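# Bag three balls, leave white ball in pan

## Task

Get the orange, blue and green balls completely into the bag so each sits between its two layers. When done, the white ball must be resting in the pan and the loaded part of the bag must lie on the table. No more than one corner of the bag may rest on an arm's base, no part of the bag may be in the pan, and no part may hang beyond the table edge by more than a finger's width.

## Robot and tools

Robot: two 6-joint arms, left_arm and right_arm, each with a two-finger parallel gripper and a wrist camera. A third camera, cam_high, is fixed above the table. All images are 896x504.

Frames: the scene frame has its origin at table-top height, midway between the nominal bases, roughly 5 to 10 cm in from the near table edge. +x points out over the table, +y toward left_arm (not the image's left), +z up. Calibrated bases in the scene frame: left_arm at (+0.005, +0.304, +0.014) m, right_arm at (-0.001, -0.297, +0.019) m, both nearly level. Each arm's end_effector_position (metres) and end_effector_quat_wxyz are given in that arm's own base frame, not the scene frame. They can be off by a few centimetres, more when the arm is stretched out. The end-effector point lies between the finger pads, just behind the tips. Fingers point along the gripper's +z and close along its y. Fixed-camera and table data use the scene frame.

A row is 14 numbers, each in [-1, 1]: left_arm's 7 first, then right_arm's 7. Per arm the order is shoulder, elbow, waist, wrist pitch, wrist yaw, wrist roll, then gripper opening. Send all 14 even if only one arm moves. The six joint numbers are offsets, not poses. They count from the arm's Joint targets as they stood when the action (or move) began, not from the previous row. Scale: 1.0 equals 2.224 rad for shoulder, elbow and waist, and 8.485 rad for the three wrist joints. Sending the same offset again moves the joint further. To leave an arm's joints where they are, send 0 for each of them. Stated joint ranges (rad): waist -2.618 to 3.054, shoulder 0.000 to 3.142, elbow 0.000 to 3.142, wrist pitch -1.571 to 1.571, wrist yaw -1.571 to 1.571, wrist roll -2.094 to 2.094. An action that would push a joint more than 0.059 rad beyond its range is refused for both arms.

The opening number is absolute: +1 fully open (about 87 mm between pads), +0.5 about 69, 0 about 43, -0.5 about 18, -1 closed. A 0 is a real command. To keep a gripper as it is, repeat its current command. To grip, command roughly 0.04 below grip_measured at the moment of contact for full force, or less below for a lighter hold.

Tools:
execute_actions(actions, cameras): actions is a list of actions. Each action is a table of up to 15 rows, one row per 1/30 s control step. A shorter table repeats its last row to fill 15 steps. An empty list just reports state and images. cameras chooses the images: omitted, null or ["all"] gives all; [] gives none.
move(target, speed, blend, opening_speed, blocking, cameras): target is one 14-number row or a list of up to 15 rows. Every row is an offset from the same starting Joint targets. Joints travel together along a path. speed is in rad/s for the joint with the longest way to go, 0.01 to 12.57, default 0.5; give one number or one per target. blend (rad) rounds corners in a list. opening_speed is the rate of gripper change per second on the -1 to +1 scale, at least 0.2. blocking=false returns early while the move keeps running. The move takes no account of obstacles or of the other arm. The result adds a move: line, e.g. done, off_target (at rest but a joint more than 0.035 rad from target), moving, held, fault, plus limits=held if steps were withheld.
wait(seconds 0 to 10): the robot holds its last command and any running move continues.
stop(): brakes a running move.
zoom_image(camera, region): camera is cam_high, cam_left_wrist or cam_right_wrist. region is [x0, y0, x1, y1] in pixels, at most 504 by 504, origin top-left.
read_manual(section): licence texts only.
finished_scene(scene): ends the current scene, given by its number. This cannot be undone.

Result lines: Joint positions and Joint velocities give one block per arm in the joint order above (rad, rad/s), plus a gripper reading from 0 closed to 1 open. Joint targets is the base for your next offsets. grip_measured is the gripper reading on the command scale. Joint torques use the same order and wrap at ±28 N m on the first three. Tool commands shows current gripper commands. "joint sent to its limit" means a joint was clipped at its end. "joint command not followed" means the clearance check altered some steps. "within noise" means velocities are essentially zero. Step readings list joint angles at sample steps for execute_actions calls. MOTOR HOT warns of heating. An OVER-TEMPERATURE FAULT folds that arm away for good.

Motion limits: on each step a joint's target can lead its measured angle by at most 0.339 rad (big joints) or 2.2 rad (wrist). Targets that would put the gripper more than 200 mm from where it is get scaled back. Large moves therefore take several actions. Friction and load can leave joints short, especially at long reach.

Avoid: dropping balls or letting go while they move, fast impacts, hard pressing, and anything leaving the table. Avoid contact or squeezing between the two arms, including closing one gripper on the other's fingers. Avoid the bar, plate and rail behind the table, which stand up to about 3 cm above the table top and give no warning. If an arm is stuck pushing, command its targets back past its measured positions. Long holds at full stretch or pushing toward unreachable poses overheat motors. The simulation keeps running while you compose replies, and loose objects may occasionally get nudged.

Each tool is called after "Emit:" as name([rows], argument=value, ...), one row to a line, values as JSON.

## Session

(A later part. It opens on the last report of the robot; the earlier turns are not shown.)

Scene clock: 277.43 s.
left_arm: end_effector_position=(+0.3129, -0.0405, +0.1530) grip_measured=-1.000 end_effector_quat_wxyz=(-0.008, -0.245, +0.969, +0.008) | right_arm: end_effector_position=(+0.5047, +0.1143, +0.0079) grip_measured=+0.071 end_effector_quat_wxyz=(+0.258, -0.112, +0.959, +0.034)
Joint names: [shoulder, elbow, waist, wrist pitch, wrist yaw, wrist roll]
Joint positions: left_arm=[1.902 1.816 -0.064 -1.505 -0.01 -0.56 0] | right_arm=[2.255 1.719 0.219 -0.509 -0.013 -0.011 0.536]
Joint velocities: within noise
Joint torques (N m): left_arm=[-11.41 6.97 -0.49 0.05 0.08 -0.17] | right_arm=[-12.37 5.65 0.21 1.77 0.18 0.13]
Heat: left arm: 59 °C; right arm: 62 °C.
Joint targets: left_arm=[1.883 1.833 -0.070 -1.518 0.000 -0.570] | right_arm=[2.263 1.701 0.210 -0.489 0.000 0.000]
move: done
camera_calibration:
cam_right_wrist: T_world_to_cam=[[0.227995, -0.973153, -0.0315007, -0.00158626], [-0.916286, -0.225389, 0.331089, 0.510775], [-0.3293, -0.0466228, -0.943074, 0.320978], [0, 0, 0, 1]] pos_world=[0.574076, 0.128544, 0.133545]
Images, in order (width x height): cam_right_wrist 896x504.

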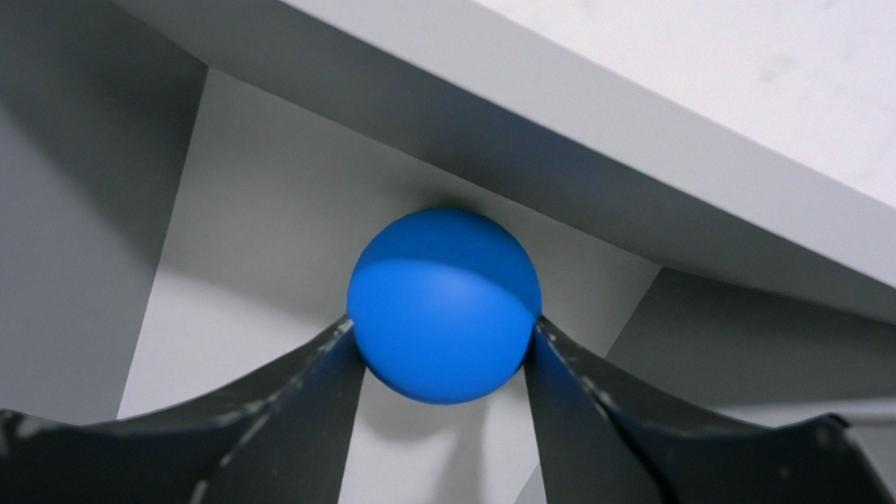

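Emit:
move([
  [0,0,0,0,0,0,-1,0,0,0,0,0,0,0.2],
  [0,0,0,0,0,0,-1,0.0204,0.022,0,-0.0003,0,0,0.2],
  [0,0,0,0,0,0,-1,0.0204,0.022,0,-0.0003,0,0,0.0],
], speed=0.2, opening_speed=0.7, cameras=["cam_right_wrist"])

Scene clock: 282.33 s.
left_arm: end_effector_position=(+0.3129, -0.0405, +0.1530) grip_measured=-1.000 end_effector_quat_wxyz=(-0.008, -0.245, +0.969, +0.008) | right_arm: end_effector_position=(+0.5086, +0.1152, +0.0033) grip_measured=+0.072 end_effector_quat_wxyz=(+0.260, -0.112, +0.958, +0.034)
Joint names: [shoulder, elbow, waist, wrist pitch, wrist yaw, wrist roll]
Joint positions: left_arm=[1.902 1.816 -0.064 -1.505 -0.01 -0.56 0] | right_arm=[2.273 1.728 0.219 -0.496 -0.013 -0.011 0.536]
Joint velocities: within noise
Joint torques (N m): left_arm=[-11.43 6.94 -0.46 0.05 0.08 -0.18] | right_arm=[-9.95 9.01 0.2 1.58 0.18 0.13]
Heat: left arm: 59 °C; right arm: 62 °C.
Joint targets: left_arm=[1.883 1.833 -0.070 -1.518 0.000 -0.570] | right_arm=[2.309 1.750 0.210 -0.492 0.000 0.000]
move: off_target (right_arm); target 3's new numbers were sent with right_arm's shoulder 0.036 rad from that target; right_arm: the shoulder is farthest, 0.036 rad from its target
camera_calibration:
cam_right_wrist: T_world_to_cam=[[0.228126, -0.973126, -0.031386, -0.00179233], [-0.917783, -0.225689, 0.326708, 0.516902], [-0.325011, -0.0457248, -0.944604, 0.315565], [0, 0, 0, 1]] pos_world=[0.577375, 0.129344, 0.129152]
Images, in order (width x height): cam_right_wrist 896x504.

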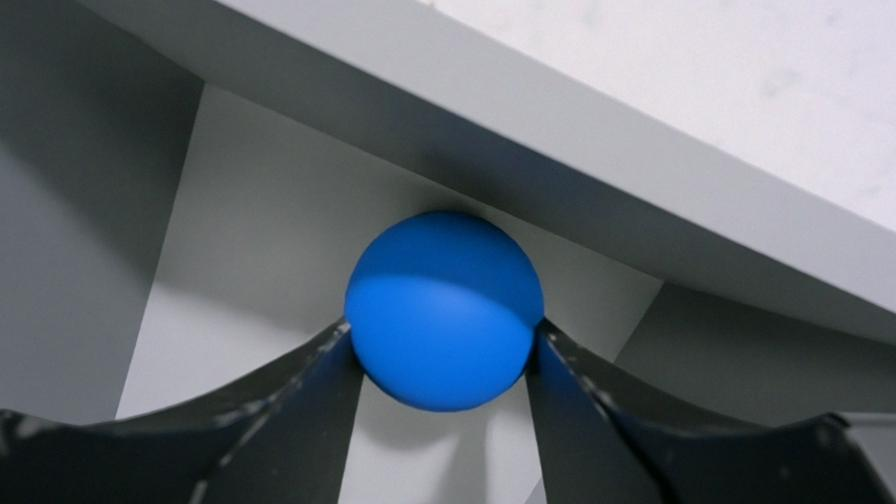

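Emit:
move([
  [0,0,0,0,0,0,-1,0,0,0,0,0,0,0.2],
  [0,0,0,0,0,0,-1,0.016,-0.005,0,0.001,0,0,0.2],
  [0,0,0,0,0,0,-1,0.016,-0.005,0,0.001,0,0,0.0],
], speed=0.2, opening_speed=0.7, cameras=["cam_right_wrist"])

Scene clock: 286.17 s.
left_arm: end_effector_position=(+0.3129, -0.0405, +0.1530) grip_measured=-1.000 end_effector_quat_wxyz=(-0.008, -0.245, +0.969, +0.008) | right_arm: end_effector_position=(+0.5082, +0.1151, -0.0126) grip_measured=+0.100 end_effector_quat_wxyz=(+0.251, -0.112, +0.961, +0.033)
Joint names: [shoulder, elbow, waist, wrist pitch, wrist yaw, wrist roll]
Joint positions: left_arm=[1.902 1.816 -0.064 -1.505 -0.01 -0.56 0] | right_arm=[2.307 1.728 0.219 -0.48 -0.013 -0.009 0.55]
Joint velocities: within noise
Joint torques (N m): left_arm=[-11.43 6.94 -0.46 0.05 0.08 -0.18] | right_arm=[-10.02 7.99 0.21 1.47 0.18 0.11]
Heat: left arm: 60 °C; right arm: 62 °C.
Joint targets: left_arm=[1.883 1.833 -0.070 -1.518 0.000 -0.570] | right_arm=[2.344 1.739 0.210 -0.483 0.000 0.000]
move: off_target (right_arm); target 3's new numbers were sent with right_arm's shoulder 0.038 rad from that target; right_arm: the shoulder is farthest, 0.038 rad from its target
camera_calibration:
cam_right_wrist: T_world_to_cam=[[0.225504, -0.973719, -0.0319261, -0.00103943], [-0.911954, -0.222502, 0.34472, 0.51859], [-0.342764, -0.0486205, -0.938162, 0.309885], [0, 0, 0, 1]] pos_world=[0.579382, 0.129442, 0.111921]
Images, in order (width x height): cam_right_wrist 896x504.

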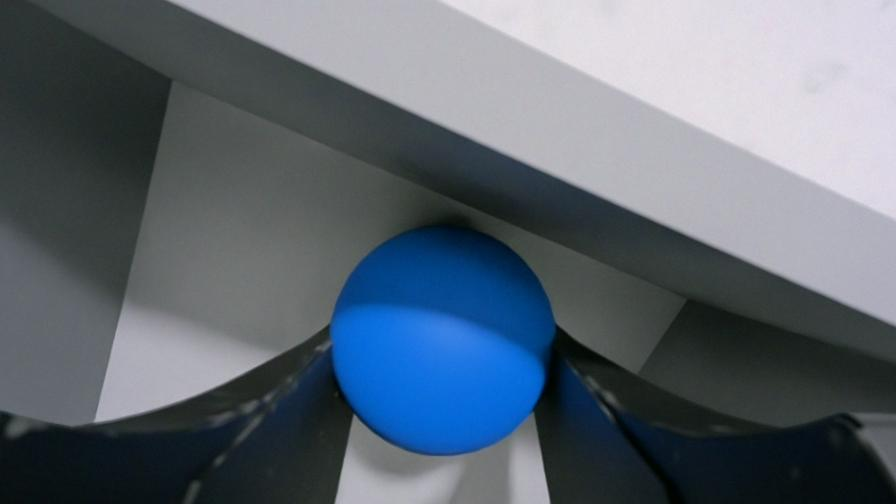

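Emit:
move([
  [0,0,0,0,0,0,-1,-0.0319,0.2869,0,-0.0791,0,0,0.0],
  [0,0,0,0,0,0,-1,-0.5508,-0.5526,0.2113,0.0874,-0.046,-0.0153,0.0],
  [0,0,0,0,0,0,-1,-0.1178,-0.3345,0.4753,0.1732,0.053,0,0.0],
], speed=[0.5,0.9,0.6], blend=0.05)

Scene clock: 296.13 s.
left_arm: end_effector_position=(+0.3129, -0.0405, +0.1530) grip_measured=-1.000 end_effector_quat_wxyz=(-0.008, -0.245, +0.969, +0.008) | right_arm: end_effector_position=(+0.2284, +0.4886, +0.0765) grip_measured=+0.100 end_effector_quat_wxyz=(+0.612, -0.330, +0.676, +0.245)
Joint names: [shoulder, elbow, waist, wrist pitch, wrist yaw, wrist roll]
Joint positions: left_arm=[1.902 1.816 -0.064 -1.505 -0.01 -0.56 0] | right_arm=[2.074 0.961 1.271 0.967 0.431 -0.012 0.55]
Joint velocities: within noise
Joint torques (N m): left_arm=[-11.41 6.95 -0.47 0.05 0.08 -0.18] | right_arm=[-9.63 8.79 0.64 2.51 0.25 0.15]
Heat: left arm: 60 °C; right arm: 61 °C.
Joint targets: left_arm=[1.883 1.833 -0.070 -1.518 0.000 -0.570] | right_arm=[2.082 0.995 1.267 0.986 0.449 0.000]
move: done
camera_calibration:
cam_left_wrist: T_world_to_cam=[[0.472857, -0.880396, -0.0361933, -0.176151], [-0.545869, -0.324933, 0.772299, 0.0596487], [-0.691689, -0.34543, -0.634228, 0.444256], [0, 0, 0, 1]] pos_world=[0.423142, 0.0177584, 0.229318]
cam_right_wrist: T_world_to_cam=[[0.758041, -0.650082, 0.0525977, 0.142442], [-0.525139, -0.656192, -0.541886, 0.507158], [0.386785, 0.383151, -0.838805, -0.0694211], [0, 0, 0, 1]] pos_world=[0.185203, 0.451991, 0.209099]

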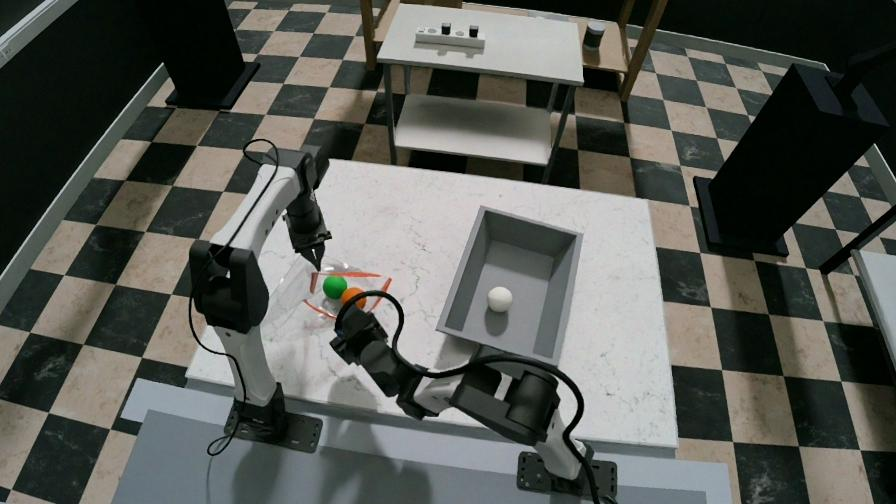

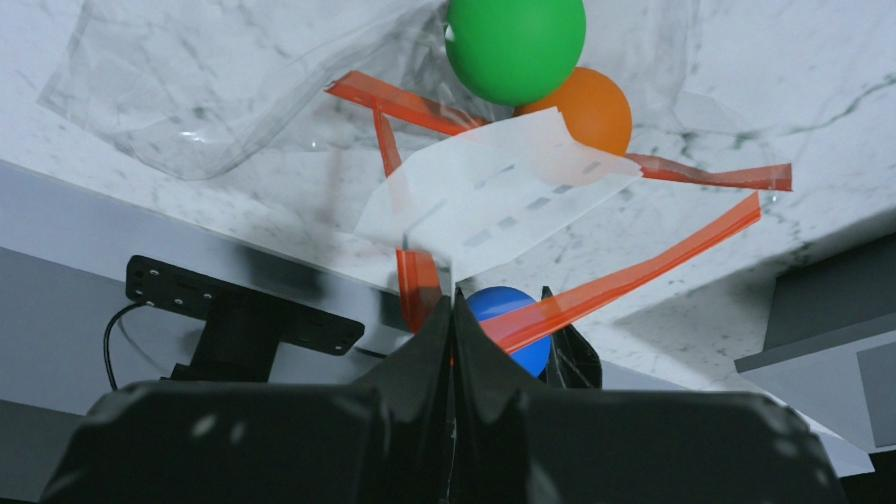

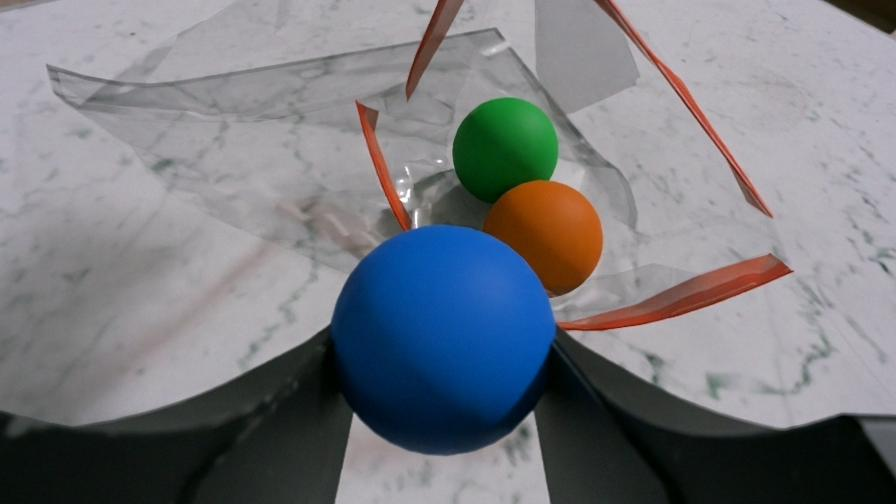

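Emit:
move([
  [0,0,0,0,0,0,-1,0.1415,0.2512,-0.0465,-0.0286,0,0,0.0],
  [0,0,0,0,0,0,-1,0.2046,0.2706,-0.0465,-0.0301,0,0,0.0],
], speed=[0.35,0.15])

Scene clock: 307.40 s.
left_arm: end_effector_position=(+0.3129, -0.0405, +0.1530) grip_measured=-1.000 end_effector_quat_wxyz=(-0.008, -0.245, +0.969, +0.008) | right_arm: end_effector_position=(+0.3203, +0.5775, +0.0518) grip_measured=+0.100 end_effector_quat_wxyz=(+0.633, -0.288, +0.683, +0.225)
Joint names: [shoulder, elbow, waist, wrist pitch, wrist yaw, wrist roll]
Joint positions: left_arm=[1.902 1.816 -0.064 -1.505 -0.01 -0.56 0] | right_arm=[2.491 1.589 1.177 0.794 0.434 -0.011 0.55]
Joint velocities: within noise
Joint torques (N m): left_arm=[-11.41 6.94 -0.5 0.05 0.09 -0.17] | right_arm=[-10.11 7.5 -0.12 1.46 0.24 0.14]
Heat: left arm: 60 °C; right arm: 61 °C.
Joint targets: left_arm=[1.883 1.833 -0.070 -1.518 0.000 -0.570] | right_arm=[2.537 1.597 1.164 0.731 0.450 0.000]
move: off_target (right_arm); right_arm: the wrist pitch is farthest, 0.064 rad from its target
camera_calibration:
cam_left_wrist: T_world_to_cam=[[0.472857, -0.880396, -0.0361933, -0.176151], [-0.545869, -0.324933, 0.772299, 0.0596487], [-0.691689, -0.34543, -0.634228, 0.444256], [0, 0, 0, 1]] pos_world=[0.423142, 0.0177584, 0.229318]
cam_right_wrist: T_world_to_cam=[[0.69125, -0.721636, 0.0376122, 0.195333], [-0.577891, -0.583308, -0.570784, 0.576718], [0.433838, 0.372819, -0.820238, -0.169814], [0, 0, 0, 1]] pos_world=[0.271928, 0.540673, 0.182547]

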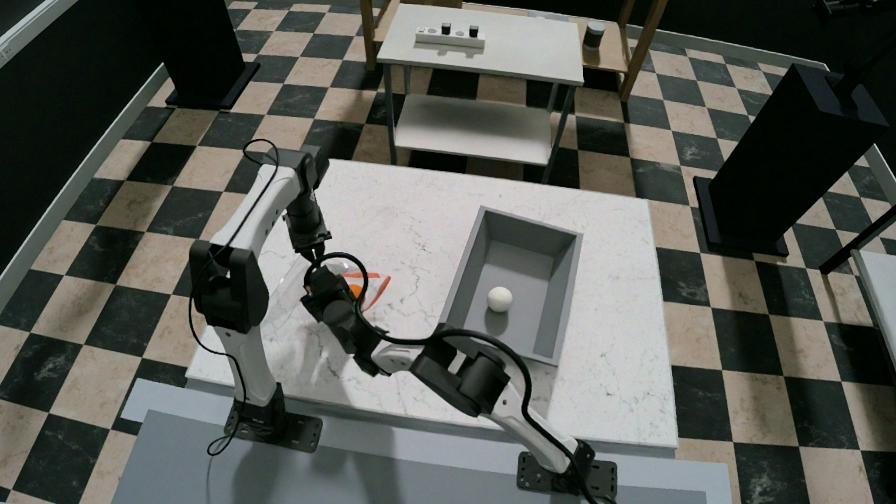

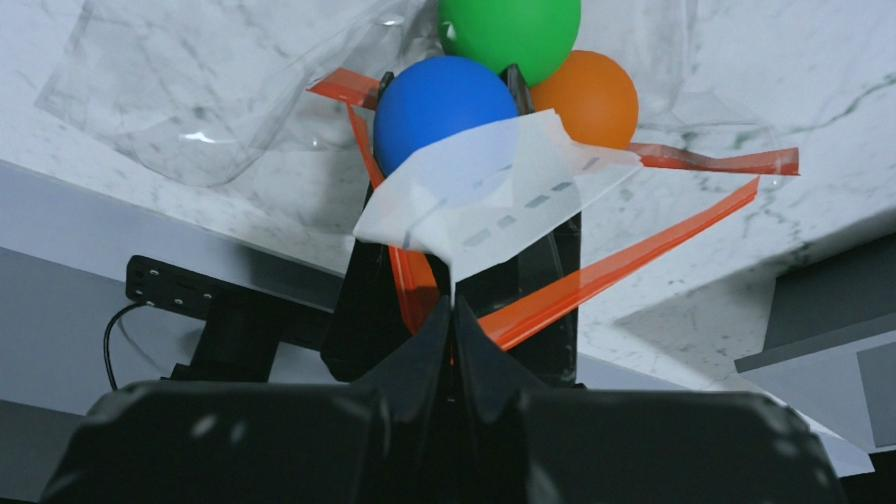

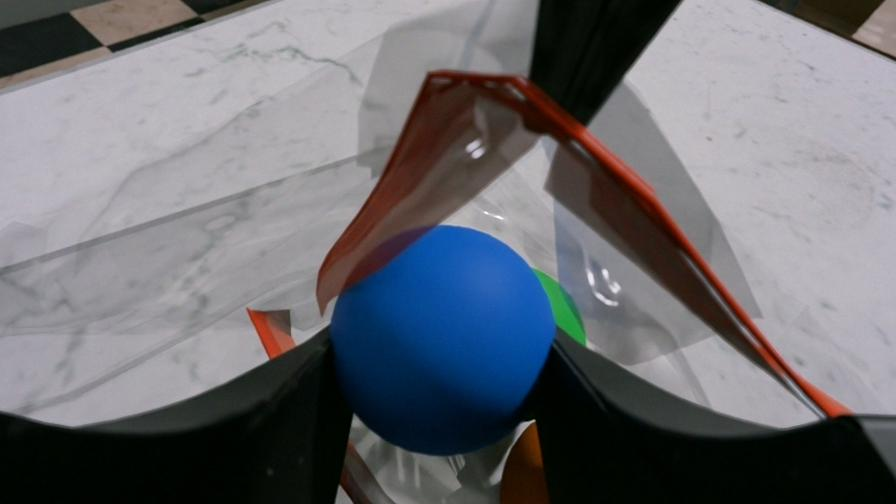

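Emit:
move([
  [0,0,0,0,0,0,-1,-0.0854,-0.0415,0.0081,-0.0117,0,0,0.0],
  [0,0,0,0,0,0,-1,-0.031,-0.0475,0.0081,0.0042,0,0,0.0],
], speed=[0.2,0.15])

Scene clock: 314.80 s.
left_arm: end_effector_position=(+0.3129, -0.0405, +0.1530) grip_measured=-1.000 end_effector_quat_wxyz=(-0.008, -0.245, +0.969, +0.008) | right_arm: end_effector_position=(+0.3116, +0.5661, +0.0514) grip_measured=+0.100 end_effector_quat_wxyz=(+0.624, -0.297, +0.689, +0.219)
Joint names: [shoulder, elbow, waist, wrist pitch, wrist yaw, wrist roll]
Joint positions: left_arm=[1.902 1.816 -0.064 -1.505 -0.01 -0.56 0] | right_arm=[2.438 1.515 1.183 0.784 0.434 -0.011 0.55]
Joint velocities: within noise
Joint torques (N m): left_arm=[-11.43 6.94 -0.5 0.05 0.08 -0.18] | right_arm=[-11.19 4.77 0.84 2.06 0.25 0.14]
Heat: left arm: 60 °C; right arm: 61 °C.
Joint targets: left_arm=[1.883 1.833 -0.070 -1.518 0.000 -0.570] | right_arm=[2.469 1.492 1.182 0.767 0.449 0.000]
move: done
camera_calibration:
cam_left_wrist: T_world_to_cam=[[0.472857, -0.880396, -0.0361933, -0.176151], [-0.545869, -0.324933, 0.772299, 0.0596487], [-0.691689, -0.34543, -0.634228, 0.444256], [0, 0, 0, 1]] pos_world=[0.423142, 0.0177584, 0.229318]
cam_right_wrist: T_world_to_cam=[[0.695845, -0.71643, 0.0502761, 0.188135], [-0.581283, -0.602928, -0.546431, 0.575753], [0.421793, 0.351007, -0.835994, -0.145269], [0, 0, 0, 1]] pos_world=[0.265036, 0.532913, 0.183706]

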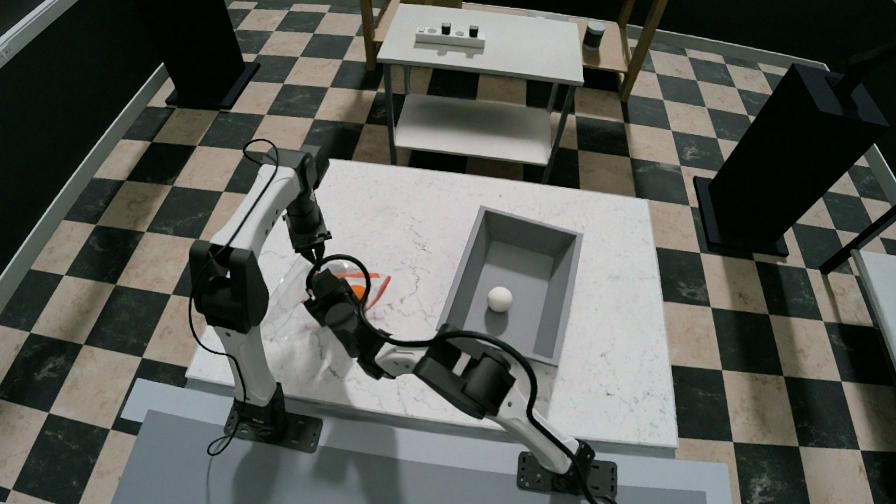

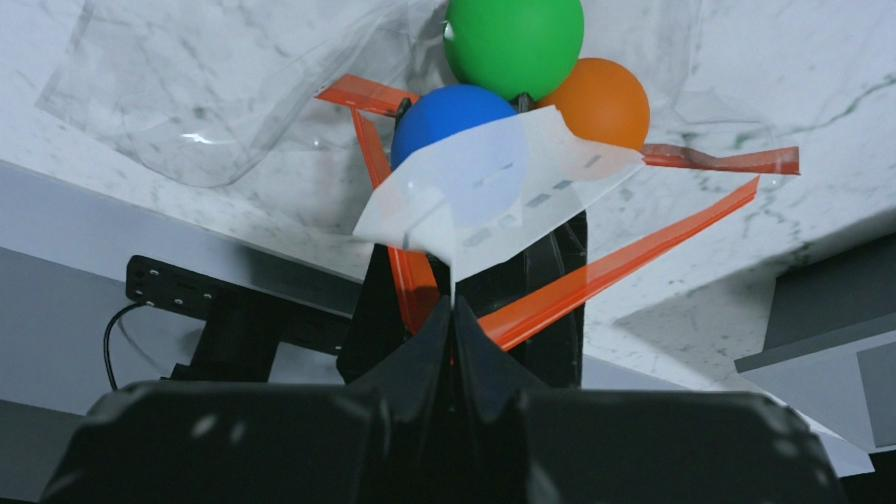

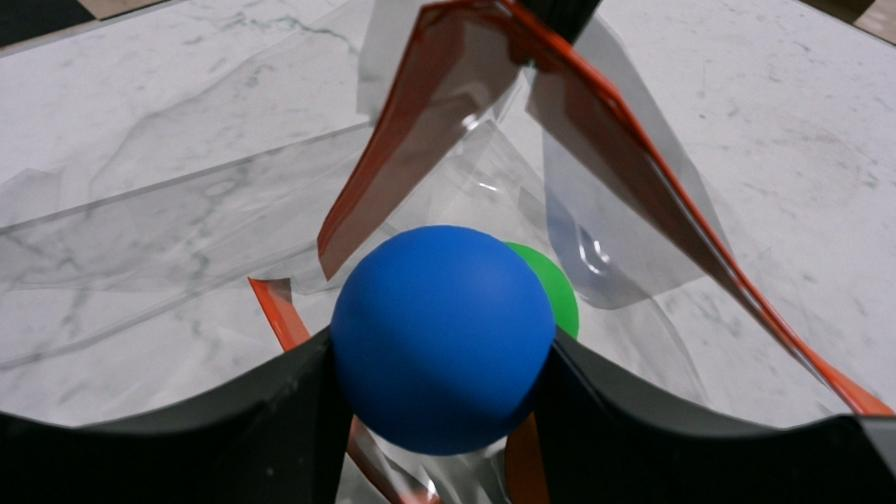

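Emit:
move(target=[0,0,0,0,0,0,-1,-0.002,-0.034,0.008,0.006,0,0,0.0], speed=0.15)

Scene clock: 320.87 s.
left_arm: end_effector_position=(+0.3129, -0.0405, +0.1530) grip_measured=-1.000 end_effector_quat_wxyz=(-0.008, -0.245, +0.969, +0.008) | right_arm: end_effector_position=(+0.2944, +0.5635, +0.0416) grip_measured=+0.100 end_effector_quat_wxyz=(+0.625, -0.301, +0.682, +0.230)
Joint names: [shoulder, elbow, waist, wrist pitch, wrist yaw, wrist roll]
Joint positions: left_arm=[1.902 1.816 -0.064 -1.505 -0.01 -0.56 0] | right_arm=[2.439 1.445 1.206 0.871 0.434 -0.011 0.55]
Joint velocities: within noise
Joint torques (N m): left_arm=[-11.44 6.95 -0.49 0.05 0.08 -0.17] | right_arm=[-11.34 4.04 0.39 1.62 0.24 0.14]
Heat: left arm: 61 °C; right arm: 62 °C.
Joint targets: left_arm=[1.883 1.833 -0.070 -1.518 0.000 -0.570] | right_arm=[2.464 1.416 1.200 0.818 0.449 0.000]
move: off_target (right_arm); right_arm: the wrist pitch is farthest, 0.053 rad from its target
camera_calibration:
cam_left_wrist: T_world_to_cam=[[0.472857, -0.880396, -0.0361933, -0.176151], [-0.545869, -0.324933, 0.772299, 0.0596487], [-0.691689, -0.34543, -0.634228, 0.444256], [0, 0, 0, 1]] pos_world=[0.423142, 0.0177584, 0.229318]
cam_right_wrist: T_world_to_cam=[[0.712315, -0.700491, 0.0438017, 0.185128], [-0.56359, -0.608065, -0.559128, 0.557073], [0.418298, 0.373589, -0.827924, -0.157307], [0, 0, 0, 1]] pos_world=[0.247892, 0.527185, 0.173128]

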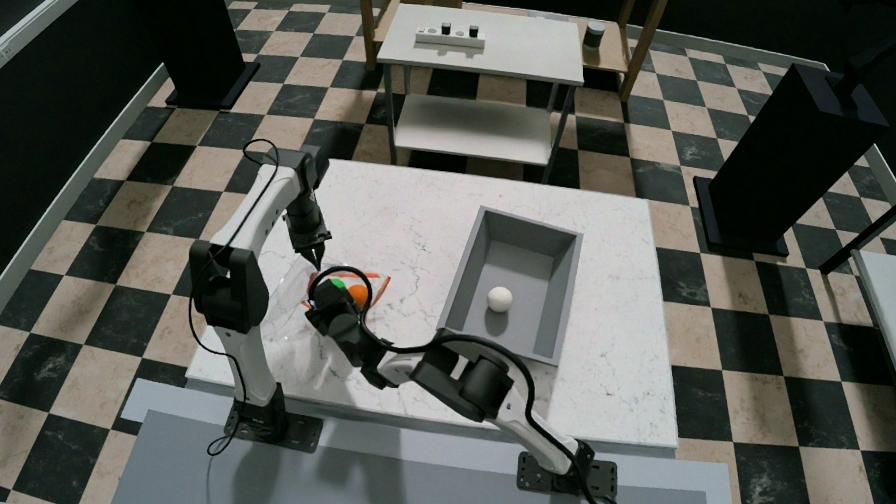

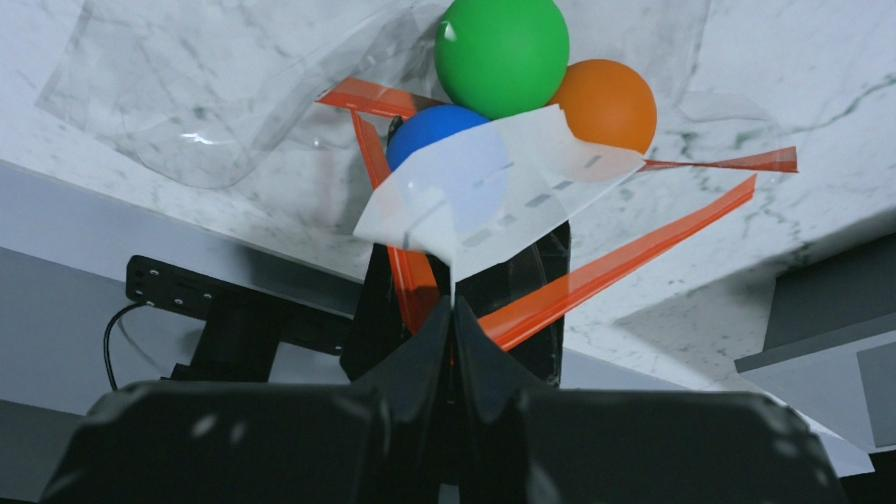

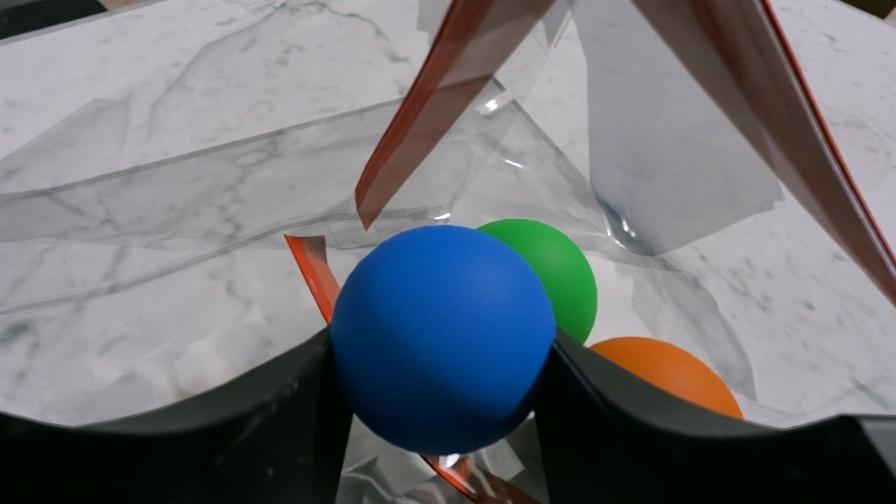

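Emit:
move(target=[0,0,0,0,0,0,-1,0.036,0.009,-0.003,0.002,0,0,0.0], speed=0.15)

Scene clock: 324.10 s.
left_arm: end_effector_position=(+0.3129, -0.0405, +0.1530) grip_measured=-1.000 end_effector_quat_wxyz=(-0.008, -0.245, +0.969, +0.008) | right_arm: end_effector_position=(+0.2942, +0.5591, +0.0085) grip_measured=+0.098 end_effector_quat_wxyz=(+0.615, -0.308, +0.692, +0.219)
Joint names: [shoulder, elbow, waist, wrist pitch, wrist yaw, wrist roll]
Joint positions: left_arm=[1.902 1.816 -0.064 -1.505 -0.01 -0.56 0] | right_arm=[2.501 1.445 1.205 0.893 0.439 -0.006 0.549]
Joint velocities: within noise
Joint torques (N m): left_arm=[-11.41 6.91 -0.47 0.06 0.08 -0.16] | right_arm=[-9.89 5.46 -0.06 1.57 0.2 0.09]
Heat: left arm: 61 °C; right arm: 62 °C.
Joint targets: left_arm=[1.883 1.833 -0.070 -1.518 0.000 -0.570] | right_arm=[2.544 1.436 1.193 0.835 0.450 0.000]
move: off_target (right_arm); right_arm: the wrist pitch is farthest, 0.058 rad from its target
camera_calibration:
cam_left_wrist: T_world_to_cam=[[0.472857, -0.880396, -0.0361933, -0.176151], [-0.545869, -0.324933, 0.772299, 0.0596487], [-0.691689, -0.34543, -0.634228, 0.444256], [0, 0, 0, 1]] pos_world=[0.423142, 0.0177584, 0.229318]
cam_right_wrist: T_world_to_cam=[[0.708176, -0.703858, 0.0554137, 0.186667], [-0.577485, -0.622604, -0.528086, 0.547527], [0.406198, 0.341978, -0.847381, -0.161576], [0, 0, 0, 1]] pos_world=[0.249628, 0.527535, 0.141881]

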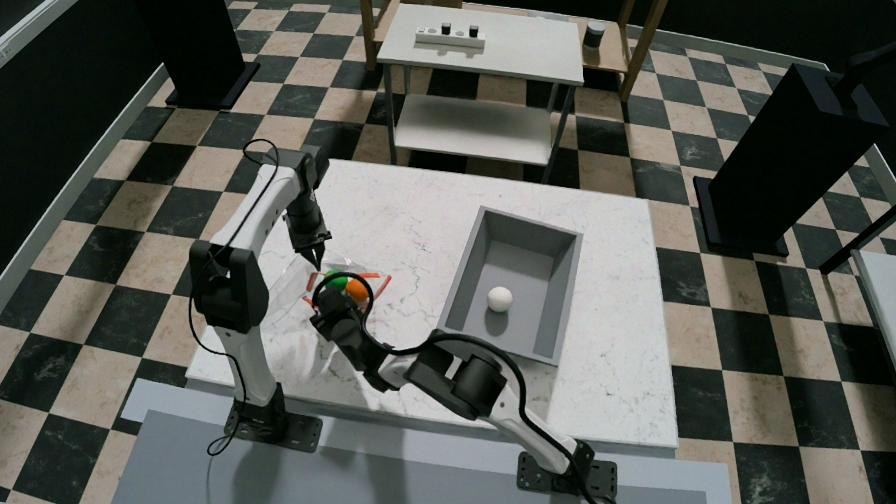

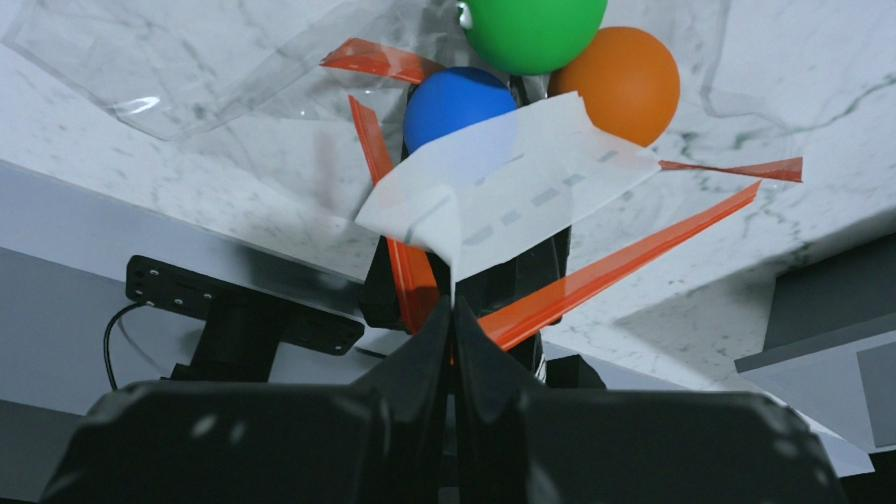

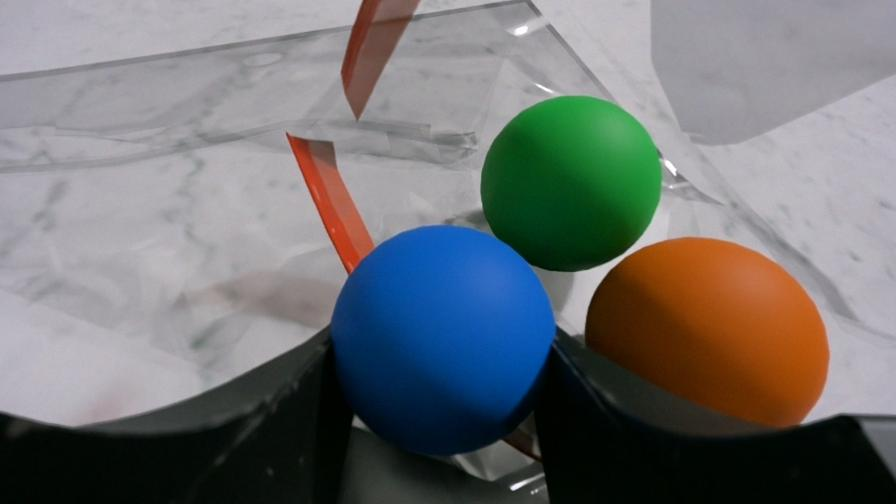

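Emit:
move(target=[0,0,0,0,0,0,-1,0.0072,0.0827,-0.0193,-0.0112,0,0,0.0], speed=0.15)

Scene clock: 329.73 s.
left_arm: end_effector_position=(+0.3129, -0.0405, +0.1530) grip_measured=-1.000 end_effector_quat_wxyz=(-0.008, -0.245, +0.969, +0.008) | right_arm: end_effector_position=(+0.3252, +0.5660, +0.0112) grip_measured=+0.098 end_effector_quat_wxyz=(+0.610, -0.302, +0.706, +0.197)
Joint names: [shoulder, elbow, waist, wrist pitch, wrist yaw, wrist roll]
Joint positions: left_arm=[1.902 1.816 -0.064 -1.505 -0.01 -0.56 0] | right_arm=[2.54 1.588 1.164 0.753 0.44 -0.005 0.549]
Joint velocities: within noise
Joint torques (N m): left_arm=[-11.44 6.94 -0.47 0.06 0.08 -0.17] | right_arm=[-12.64 9.26 -0.23 2.1 0.21 0.09]
Heat: left arm: 61 °C; right arm: 63 °C.
Joint targets: left_arm=[1.883 1.833 -0.070 -1.518 0.000 -0.570] | right_arm=[2.560 1.620 1.150 0.739 0.450 -0.001]
move: done
camera_calibration:
cam_left_wrist: T_world_to_cam=[[0.472857, -0.880396, -0.0361933, -0.176151], [-0.545869, -0.324933, 0.772299, 0.0596487], [-0.691689, -0.34543, -0.634228, 0.444256], [0, 0, 0, 1]] pos_world=[0.423142, 0.0177584, 0.229318]
cam_right_wrist: T_world_to_cam=[[0.679395, -0.730481, 0.0694219, 0.193764], [-0.609961, -0.614817, -0.499948, 0.577184], [0.407884, 0.297317, -0.863269, -0.149289], [0, 0, 0, 1]] pos_world=[0.28131, 0.540789, 0.146233]

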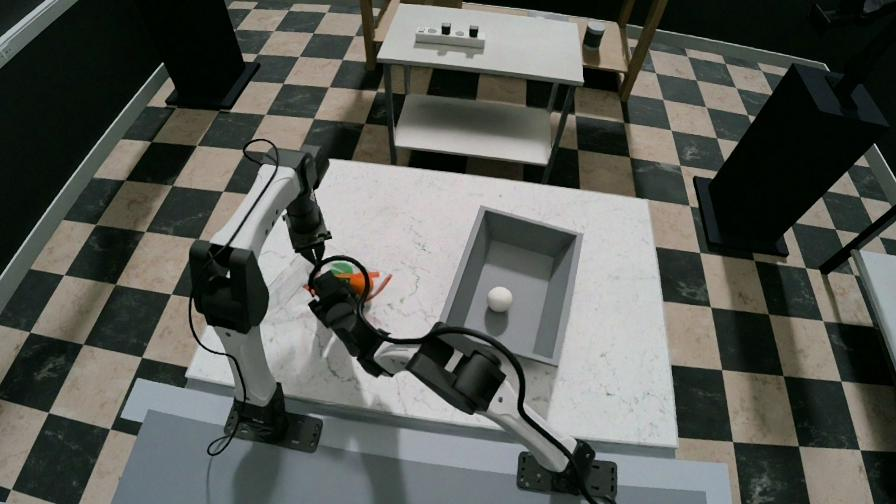

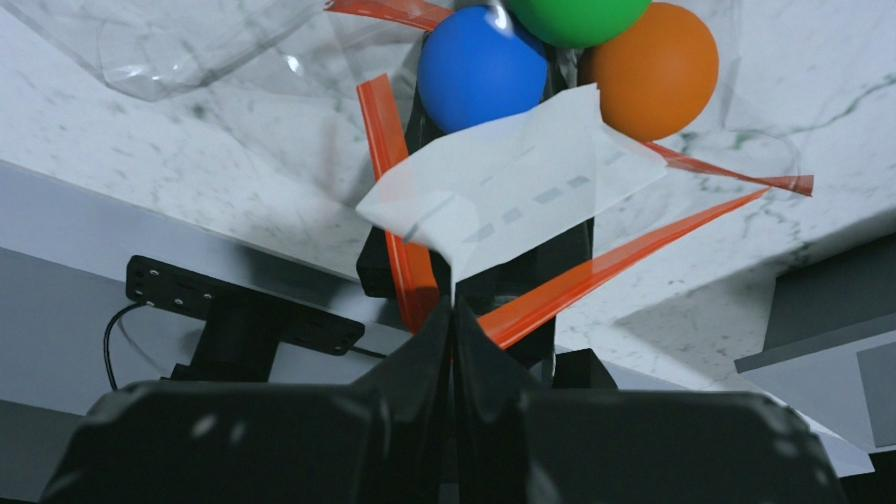

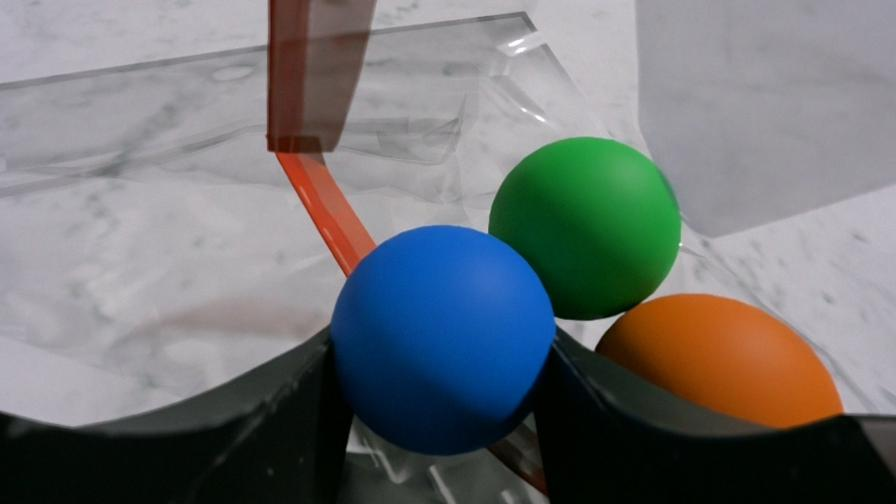

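Emit:
zoom_image(camera="cam_high", region=[240, 180, 460, 350])

Scaled by 2.291 from the camera's 896x504 image, which has a finer 1280x720 frame.

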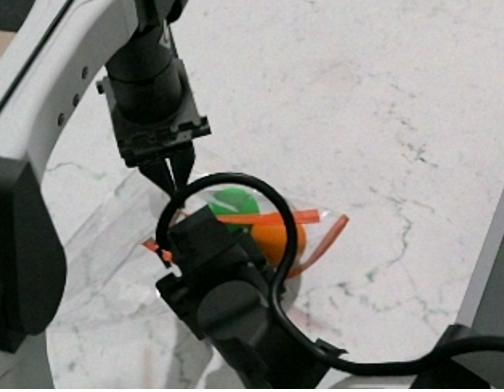

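Emit:
move([
  [0,0,0,0,0,0,-1,-0.0737,-0.0297,0.006,-0.004,0,0,0.0],
  [0,0,0,0,0,0,-1,-0.2151,-0.281,0.0526,0.1109,0,0,0.0],
], speed=[0.2,0.35])

target 2 of 2 would take right_arm's wrist pitch more than 0.059 radians past the upper end of its range (1.571 radians), so nothing of the call was run. Give that joint a number nearer 0 in that row, or first move the joint away from that end.
Scene clock: 339.10 s.
left_arm: end_effector_position=(+0.3129, -0.0405, +0.1530) grip_measured=-1.000 end_effector_quat_wxyz=(-0.008, -0.245, +0.969, +0.008) | right_arm: end_effector_position=(+0.3251, +0.5660, +0.0110) grip_measured=+0.098 end_effector_quat_wxyz=(+0.609, -0.302, +0.706, +0.197)
Joint names: [shoulder, elbow, waist, wrist pitch, wrist yaw, wrist roll]
Joint positions: left_arm=[1.902 1.816 -0.064 -1.505 -0.01 -0.56 0] | right_arm=[2.54 1.588 1.164 0.752 0.44 -0.005 0.549]
Joint velocities: within noise
Joint torques (N m): left_arm=[-11.43 6.94 -0.49 0.06 0.07 -0.17] | right_arm=[-12.63 9.26 -0.23 2.12 0.21 0.09]
Heat: left arm: 61 °C; right arm: 66 °C.
Joint targets: left_arm=[1.883 1.833 -0.070 -1.518 0.000 -0.570] | right_arm=[2.560 1.620 1.150 0.740 0.450 -0.001]
Tool commands: left_gripper/opening=-1.0 right_gripper/opening=+0.0

Emit:
move([
  [0,0,0,0,0,0,-1,-0.0737,-0.0297,0.006,-0.004,0,0,0.0],
  [0,0,0,0,0,0,-1,-0.2151,-0.281,0.0526,0.0291,0,0,0.0],
], speed=[0.2,0.35])

Scene clock: 344.03 s.
left_arm: end_effector_position=(+0.3129, -0.0405, +0.1530) grip_measured=-1.000 end_effector_quat_wxyz=(-0.008, -0.245, +0.969, +0.008) | right_arm: end_effector_position=(+0.2352, +0.4971, +0.0703) grip_measured=+0.098 end_effector_quat_wxyz=(+0.613, -0.323, +0.679, +0.243)
Joint names: [shoulder, elbow, waist, wrist pitch, wrist yaw, wrist roll]
Joint positions: left_arm=[1.902 1.816 -0.064 -1.505 -0.01 -0.56 0] | right_arm=[2.123 1.01 1.265 0.967 0.44 -0.005 0.549]
Joint velocities: within noise
Joint torques (N m): left_arm=[-11.44 6.97 -0.47 0.06 0.09 -0.17] | right_arm=[-14.5 4.67 1.05 2.51 0.19 0.08]
Heat: left arm: 61 °C; right arm: 68 °C.
Joint targets: left_arm=[1.883 1.833 -0.070 -1.518 0.000 -0.570] | right_arm=[2.082 0.995 1.267 0.986 0.450 -0.001]
move: off_target (right_arm); right_arm: the shoulder is farthest, 0.041 rad from its target
camera_calibration:
cam_left_wrist: T_world_to_cam=[[0.472857, -0.880396, -0.0361933, -0.176151], [-0.545869, -0.324933, 0.772299, 0.0596487], [-0.691689, -0.34543, -0.634228, 0.444256], [0, 0, 0, 1]] pos_world=[0.423142, 0.0177584, 0.229318]
cam_right_wrist: T_world_to_cam=[[0.748745, -0.661151, 0.0475354, 0.151236], [-0.536262, -0.646338, -0.542835, 0.510831], [0.38962, 0.380954, -0.838493, -0.080146], [0, 0, 0, 1]] pos_world=[0.191929, 0.460691, 0.202906]

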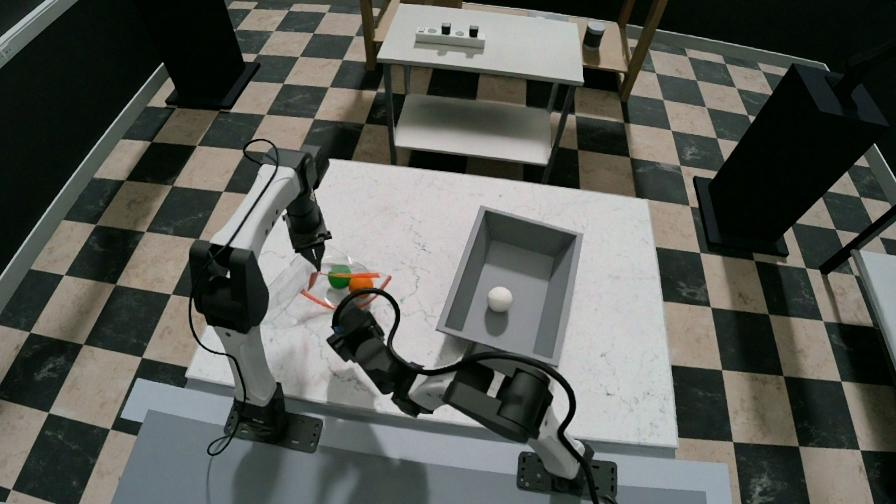

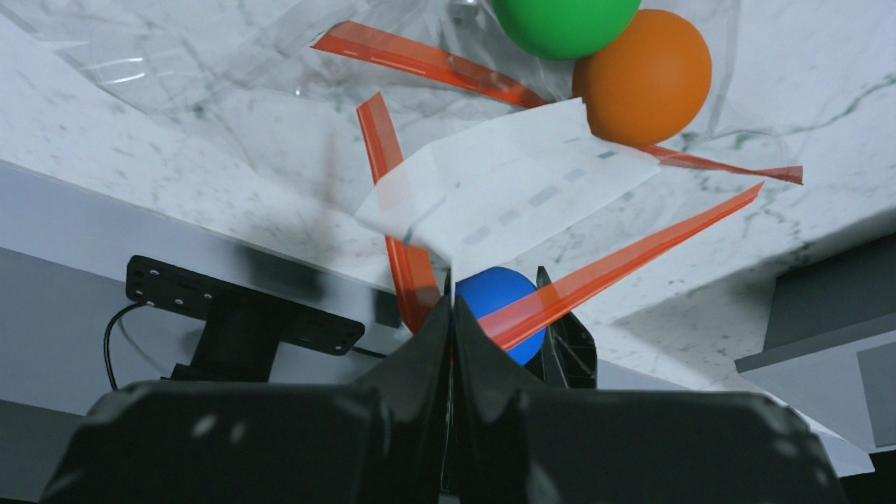

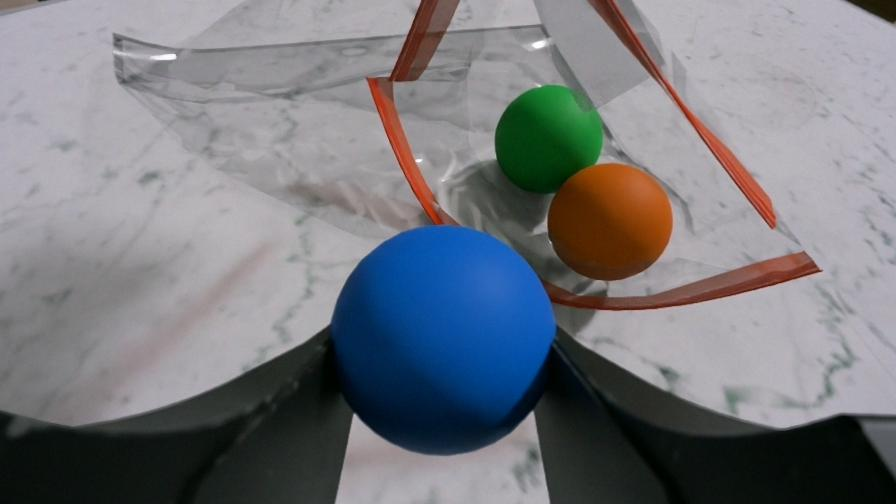

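Emit:
move([
  [0,0,0,0,0,0,-1,-0.1493,-0.0652,-0.1875,-0.0278,-0.053,0,0.0],
  [0,0,0,0,0,0,-1,-0.0096,0.07,-0.2713,-0.0502,-0.112,0,0.0],
], speed=[0.5,0.5], blend=0.03)

Scene clock: 366.03 s.
left_arm: end_effector_position=(+0.3129, -0.0405, +0.1530) grip_measured=-1.000 end_effector_quat_wxyz=(-0.008, -0.245, +0.969, +0.008) | right_arm: end_effector_position=(+0.3669, +0.3970, +0.0660) grip_measured=+0.098 end_effector_quat_wxyz=(+0.455, -0.395, +0.709, +0.368)
Joint names: [shoulder, elbow, waist, wrist pitch, wrist yaw, wrist roll]
Joint positions: left_arm=[1.902 1.816 -0.064 -1.505 -0.01 -0.56 0] | right_arm=[2.048 1.114 0.673 0.568 -0.487 -0.005 0.549]
Joint velocities: within noise
Joint torques (N m): left_arm=[-11.43 6.97 -0.46 0.05 0.07 -0.17] | right_arm=[-9.68 9.69 0.2 2.14 -0.16 0.06]
Heat: left arm: 62 °C; right arm: 66 °C.
Joint targets: left_arm=[1.883 1.833 -0.070 -1.518 0.000 -0.570] | right_arm=[2.061 1.150 0.664 0.560 -0.501 -0.001]
move: off_target (right_arm); right_arm: the elbow is farthest, 0.037 rad from its target
camera_calibration:
cam_left_wrist: T_world_to_cam=[[0.472857, -0.880396, -0.0361933, -0.176151], [-0.545869, -0.324933, 0.772299, 0.0596487], [-0.691689, -0.34543, -0.634228, 0.444256], [0, 0, 0, 1]] pos_world=[0.423142, 0.0177584, 0.229318]
cam_right_wrist: T_world_to_cam=[[0.895791, -0.404546, -0.184122, -0.153888], [-0.444472, -0.816914, -0.367553, 0.536792], [-0.00171933, 0.411088, -0.911594, 0.0394971], [0, 0, 0, 1]] pos_world=[0.376508, 0.360022, 0.204971]

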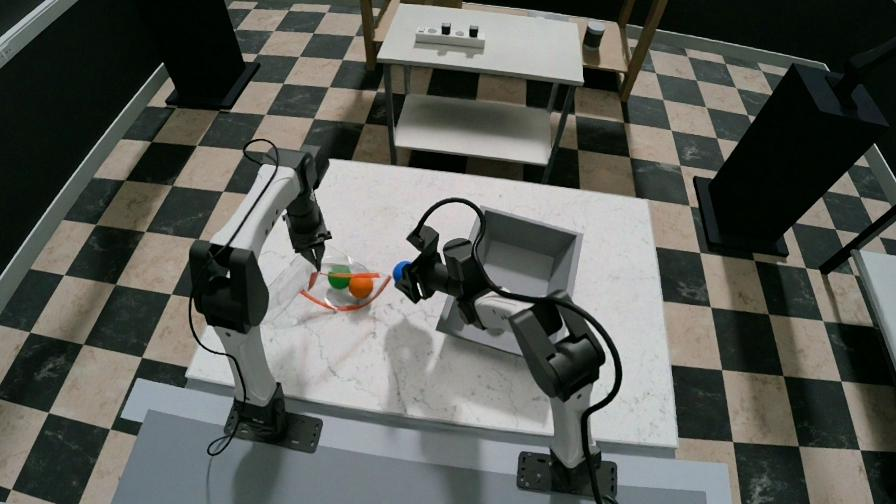

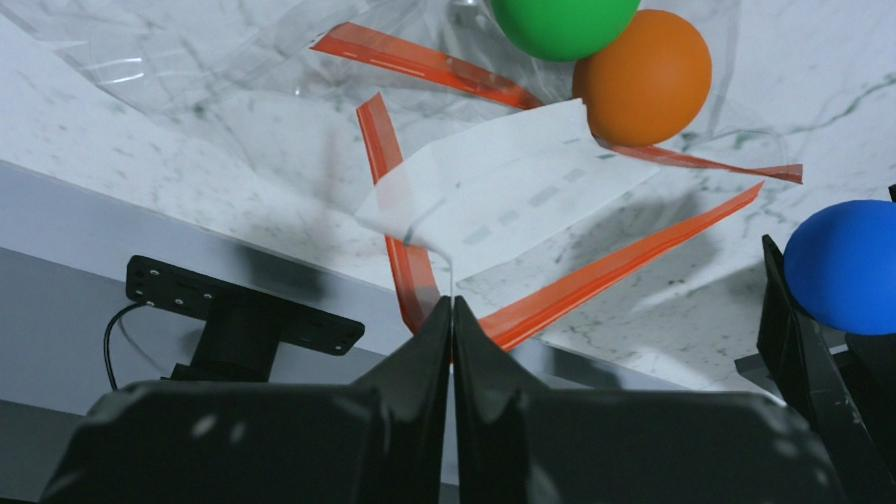

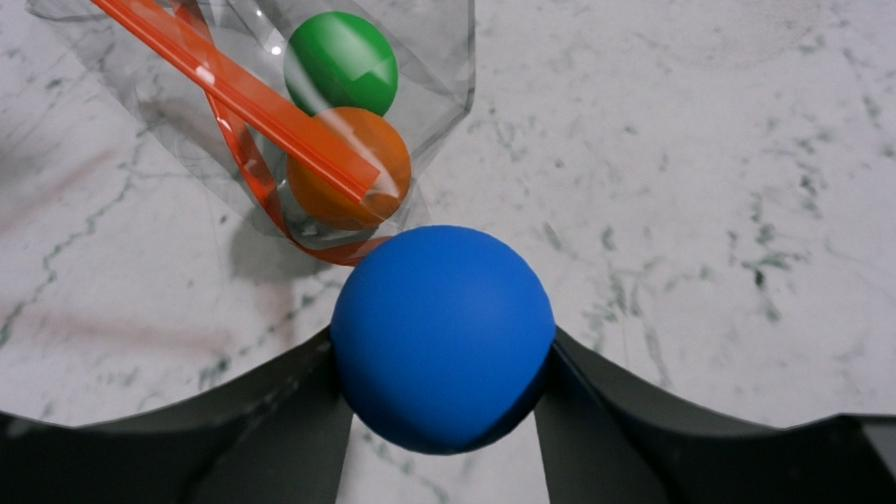

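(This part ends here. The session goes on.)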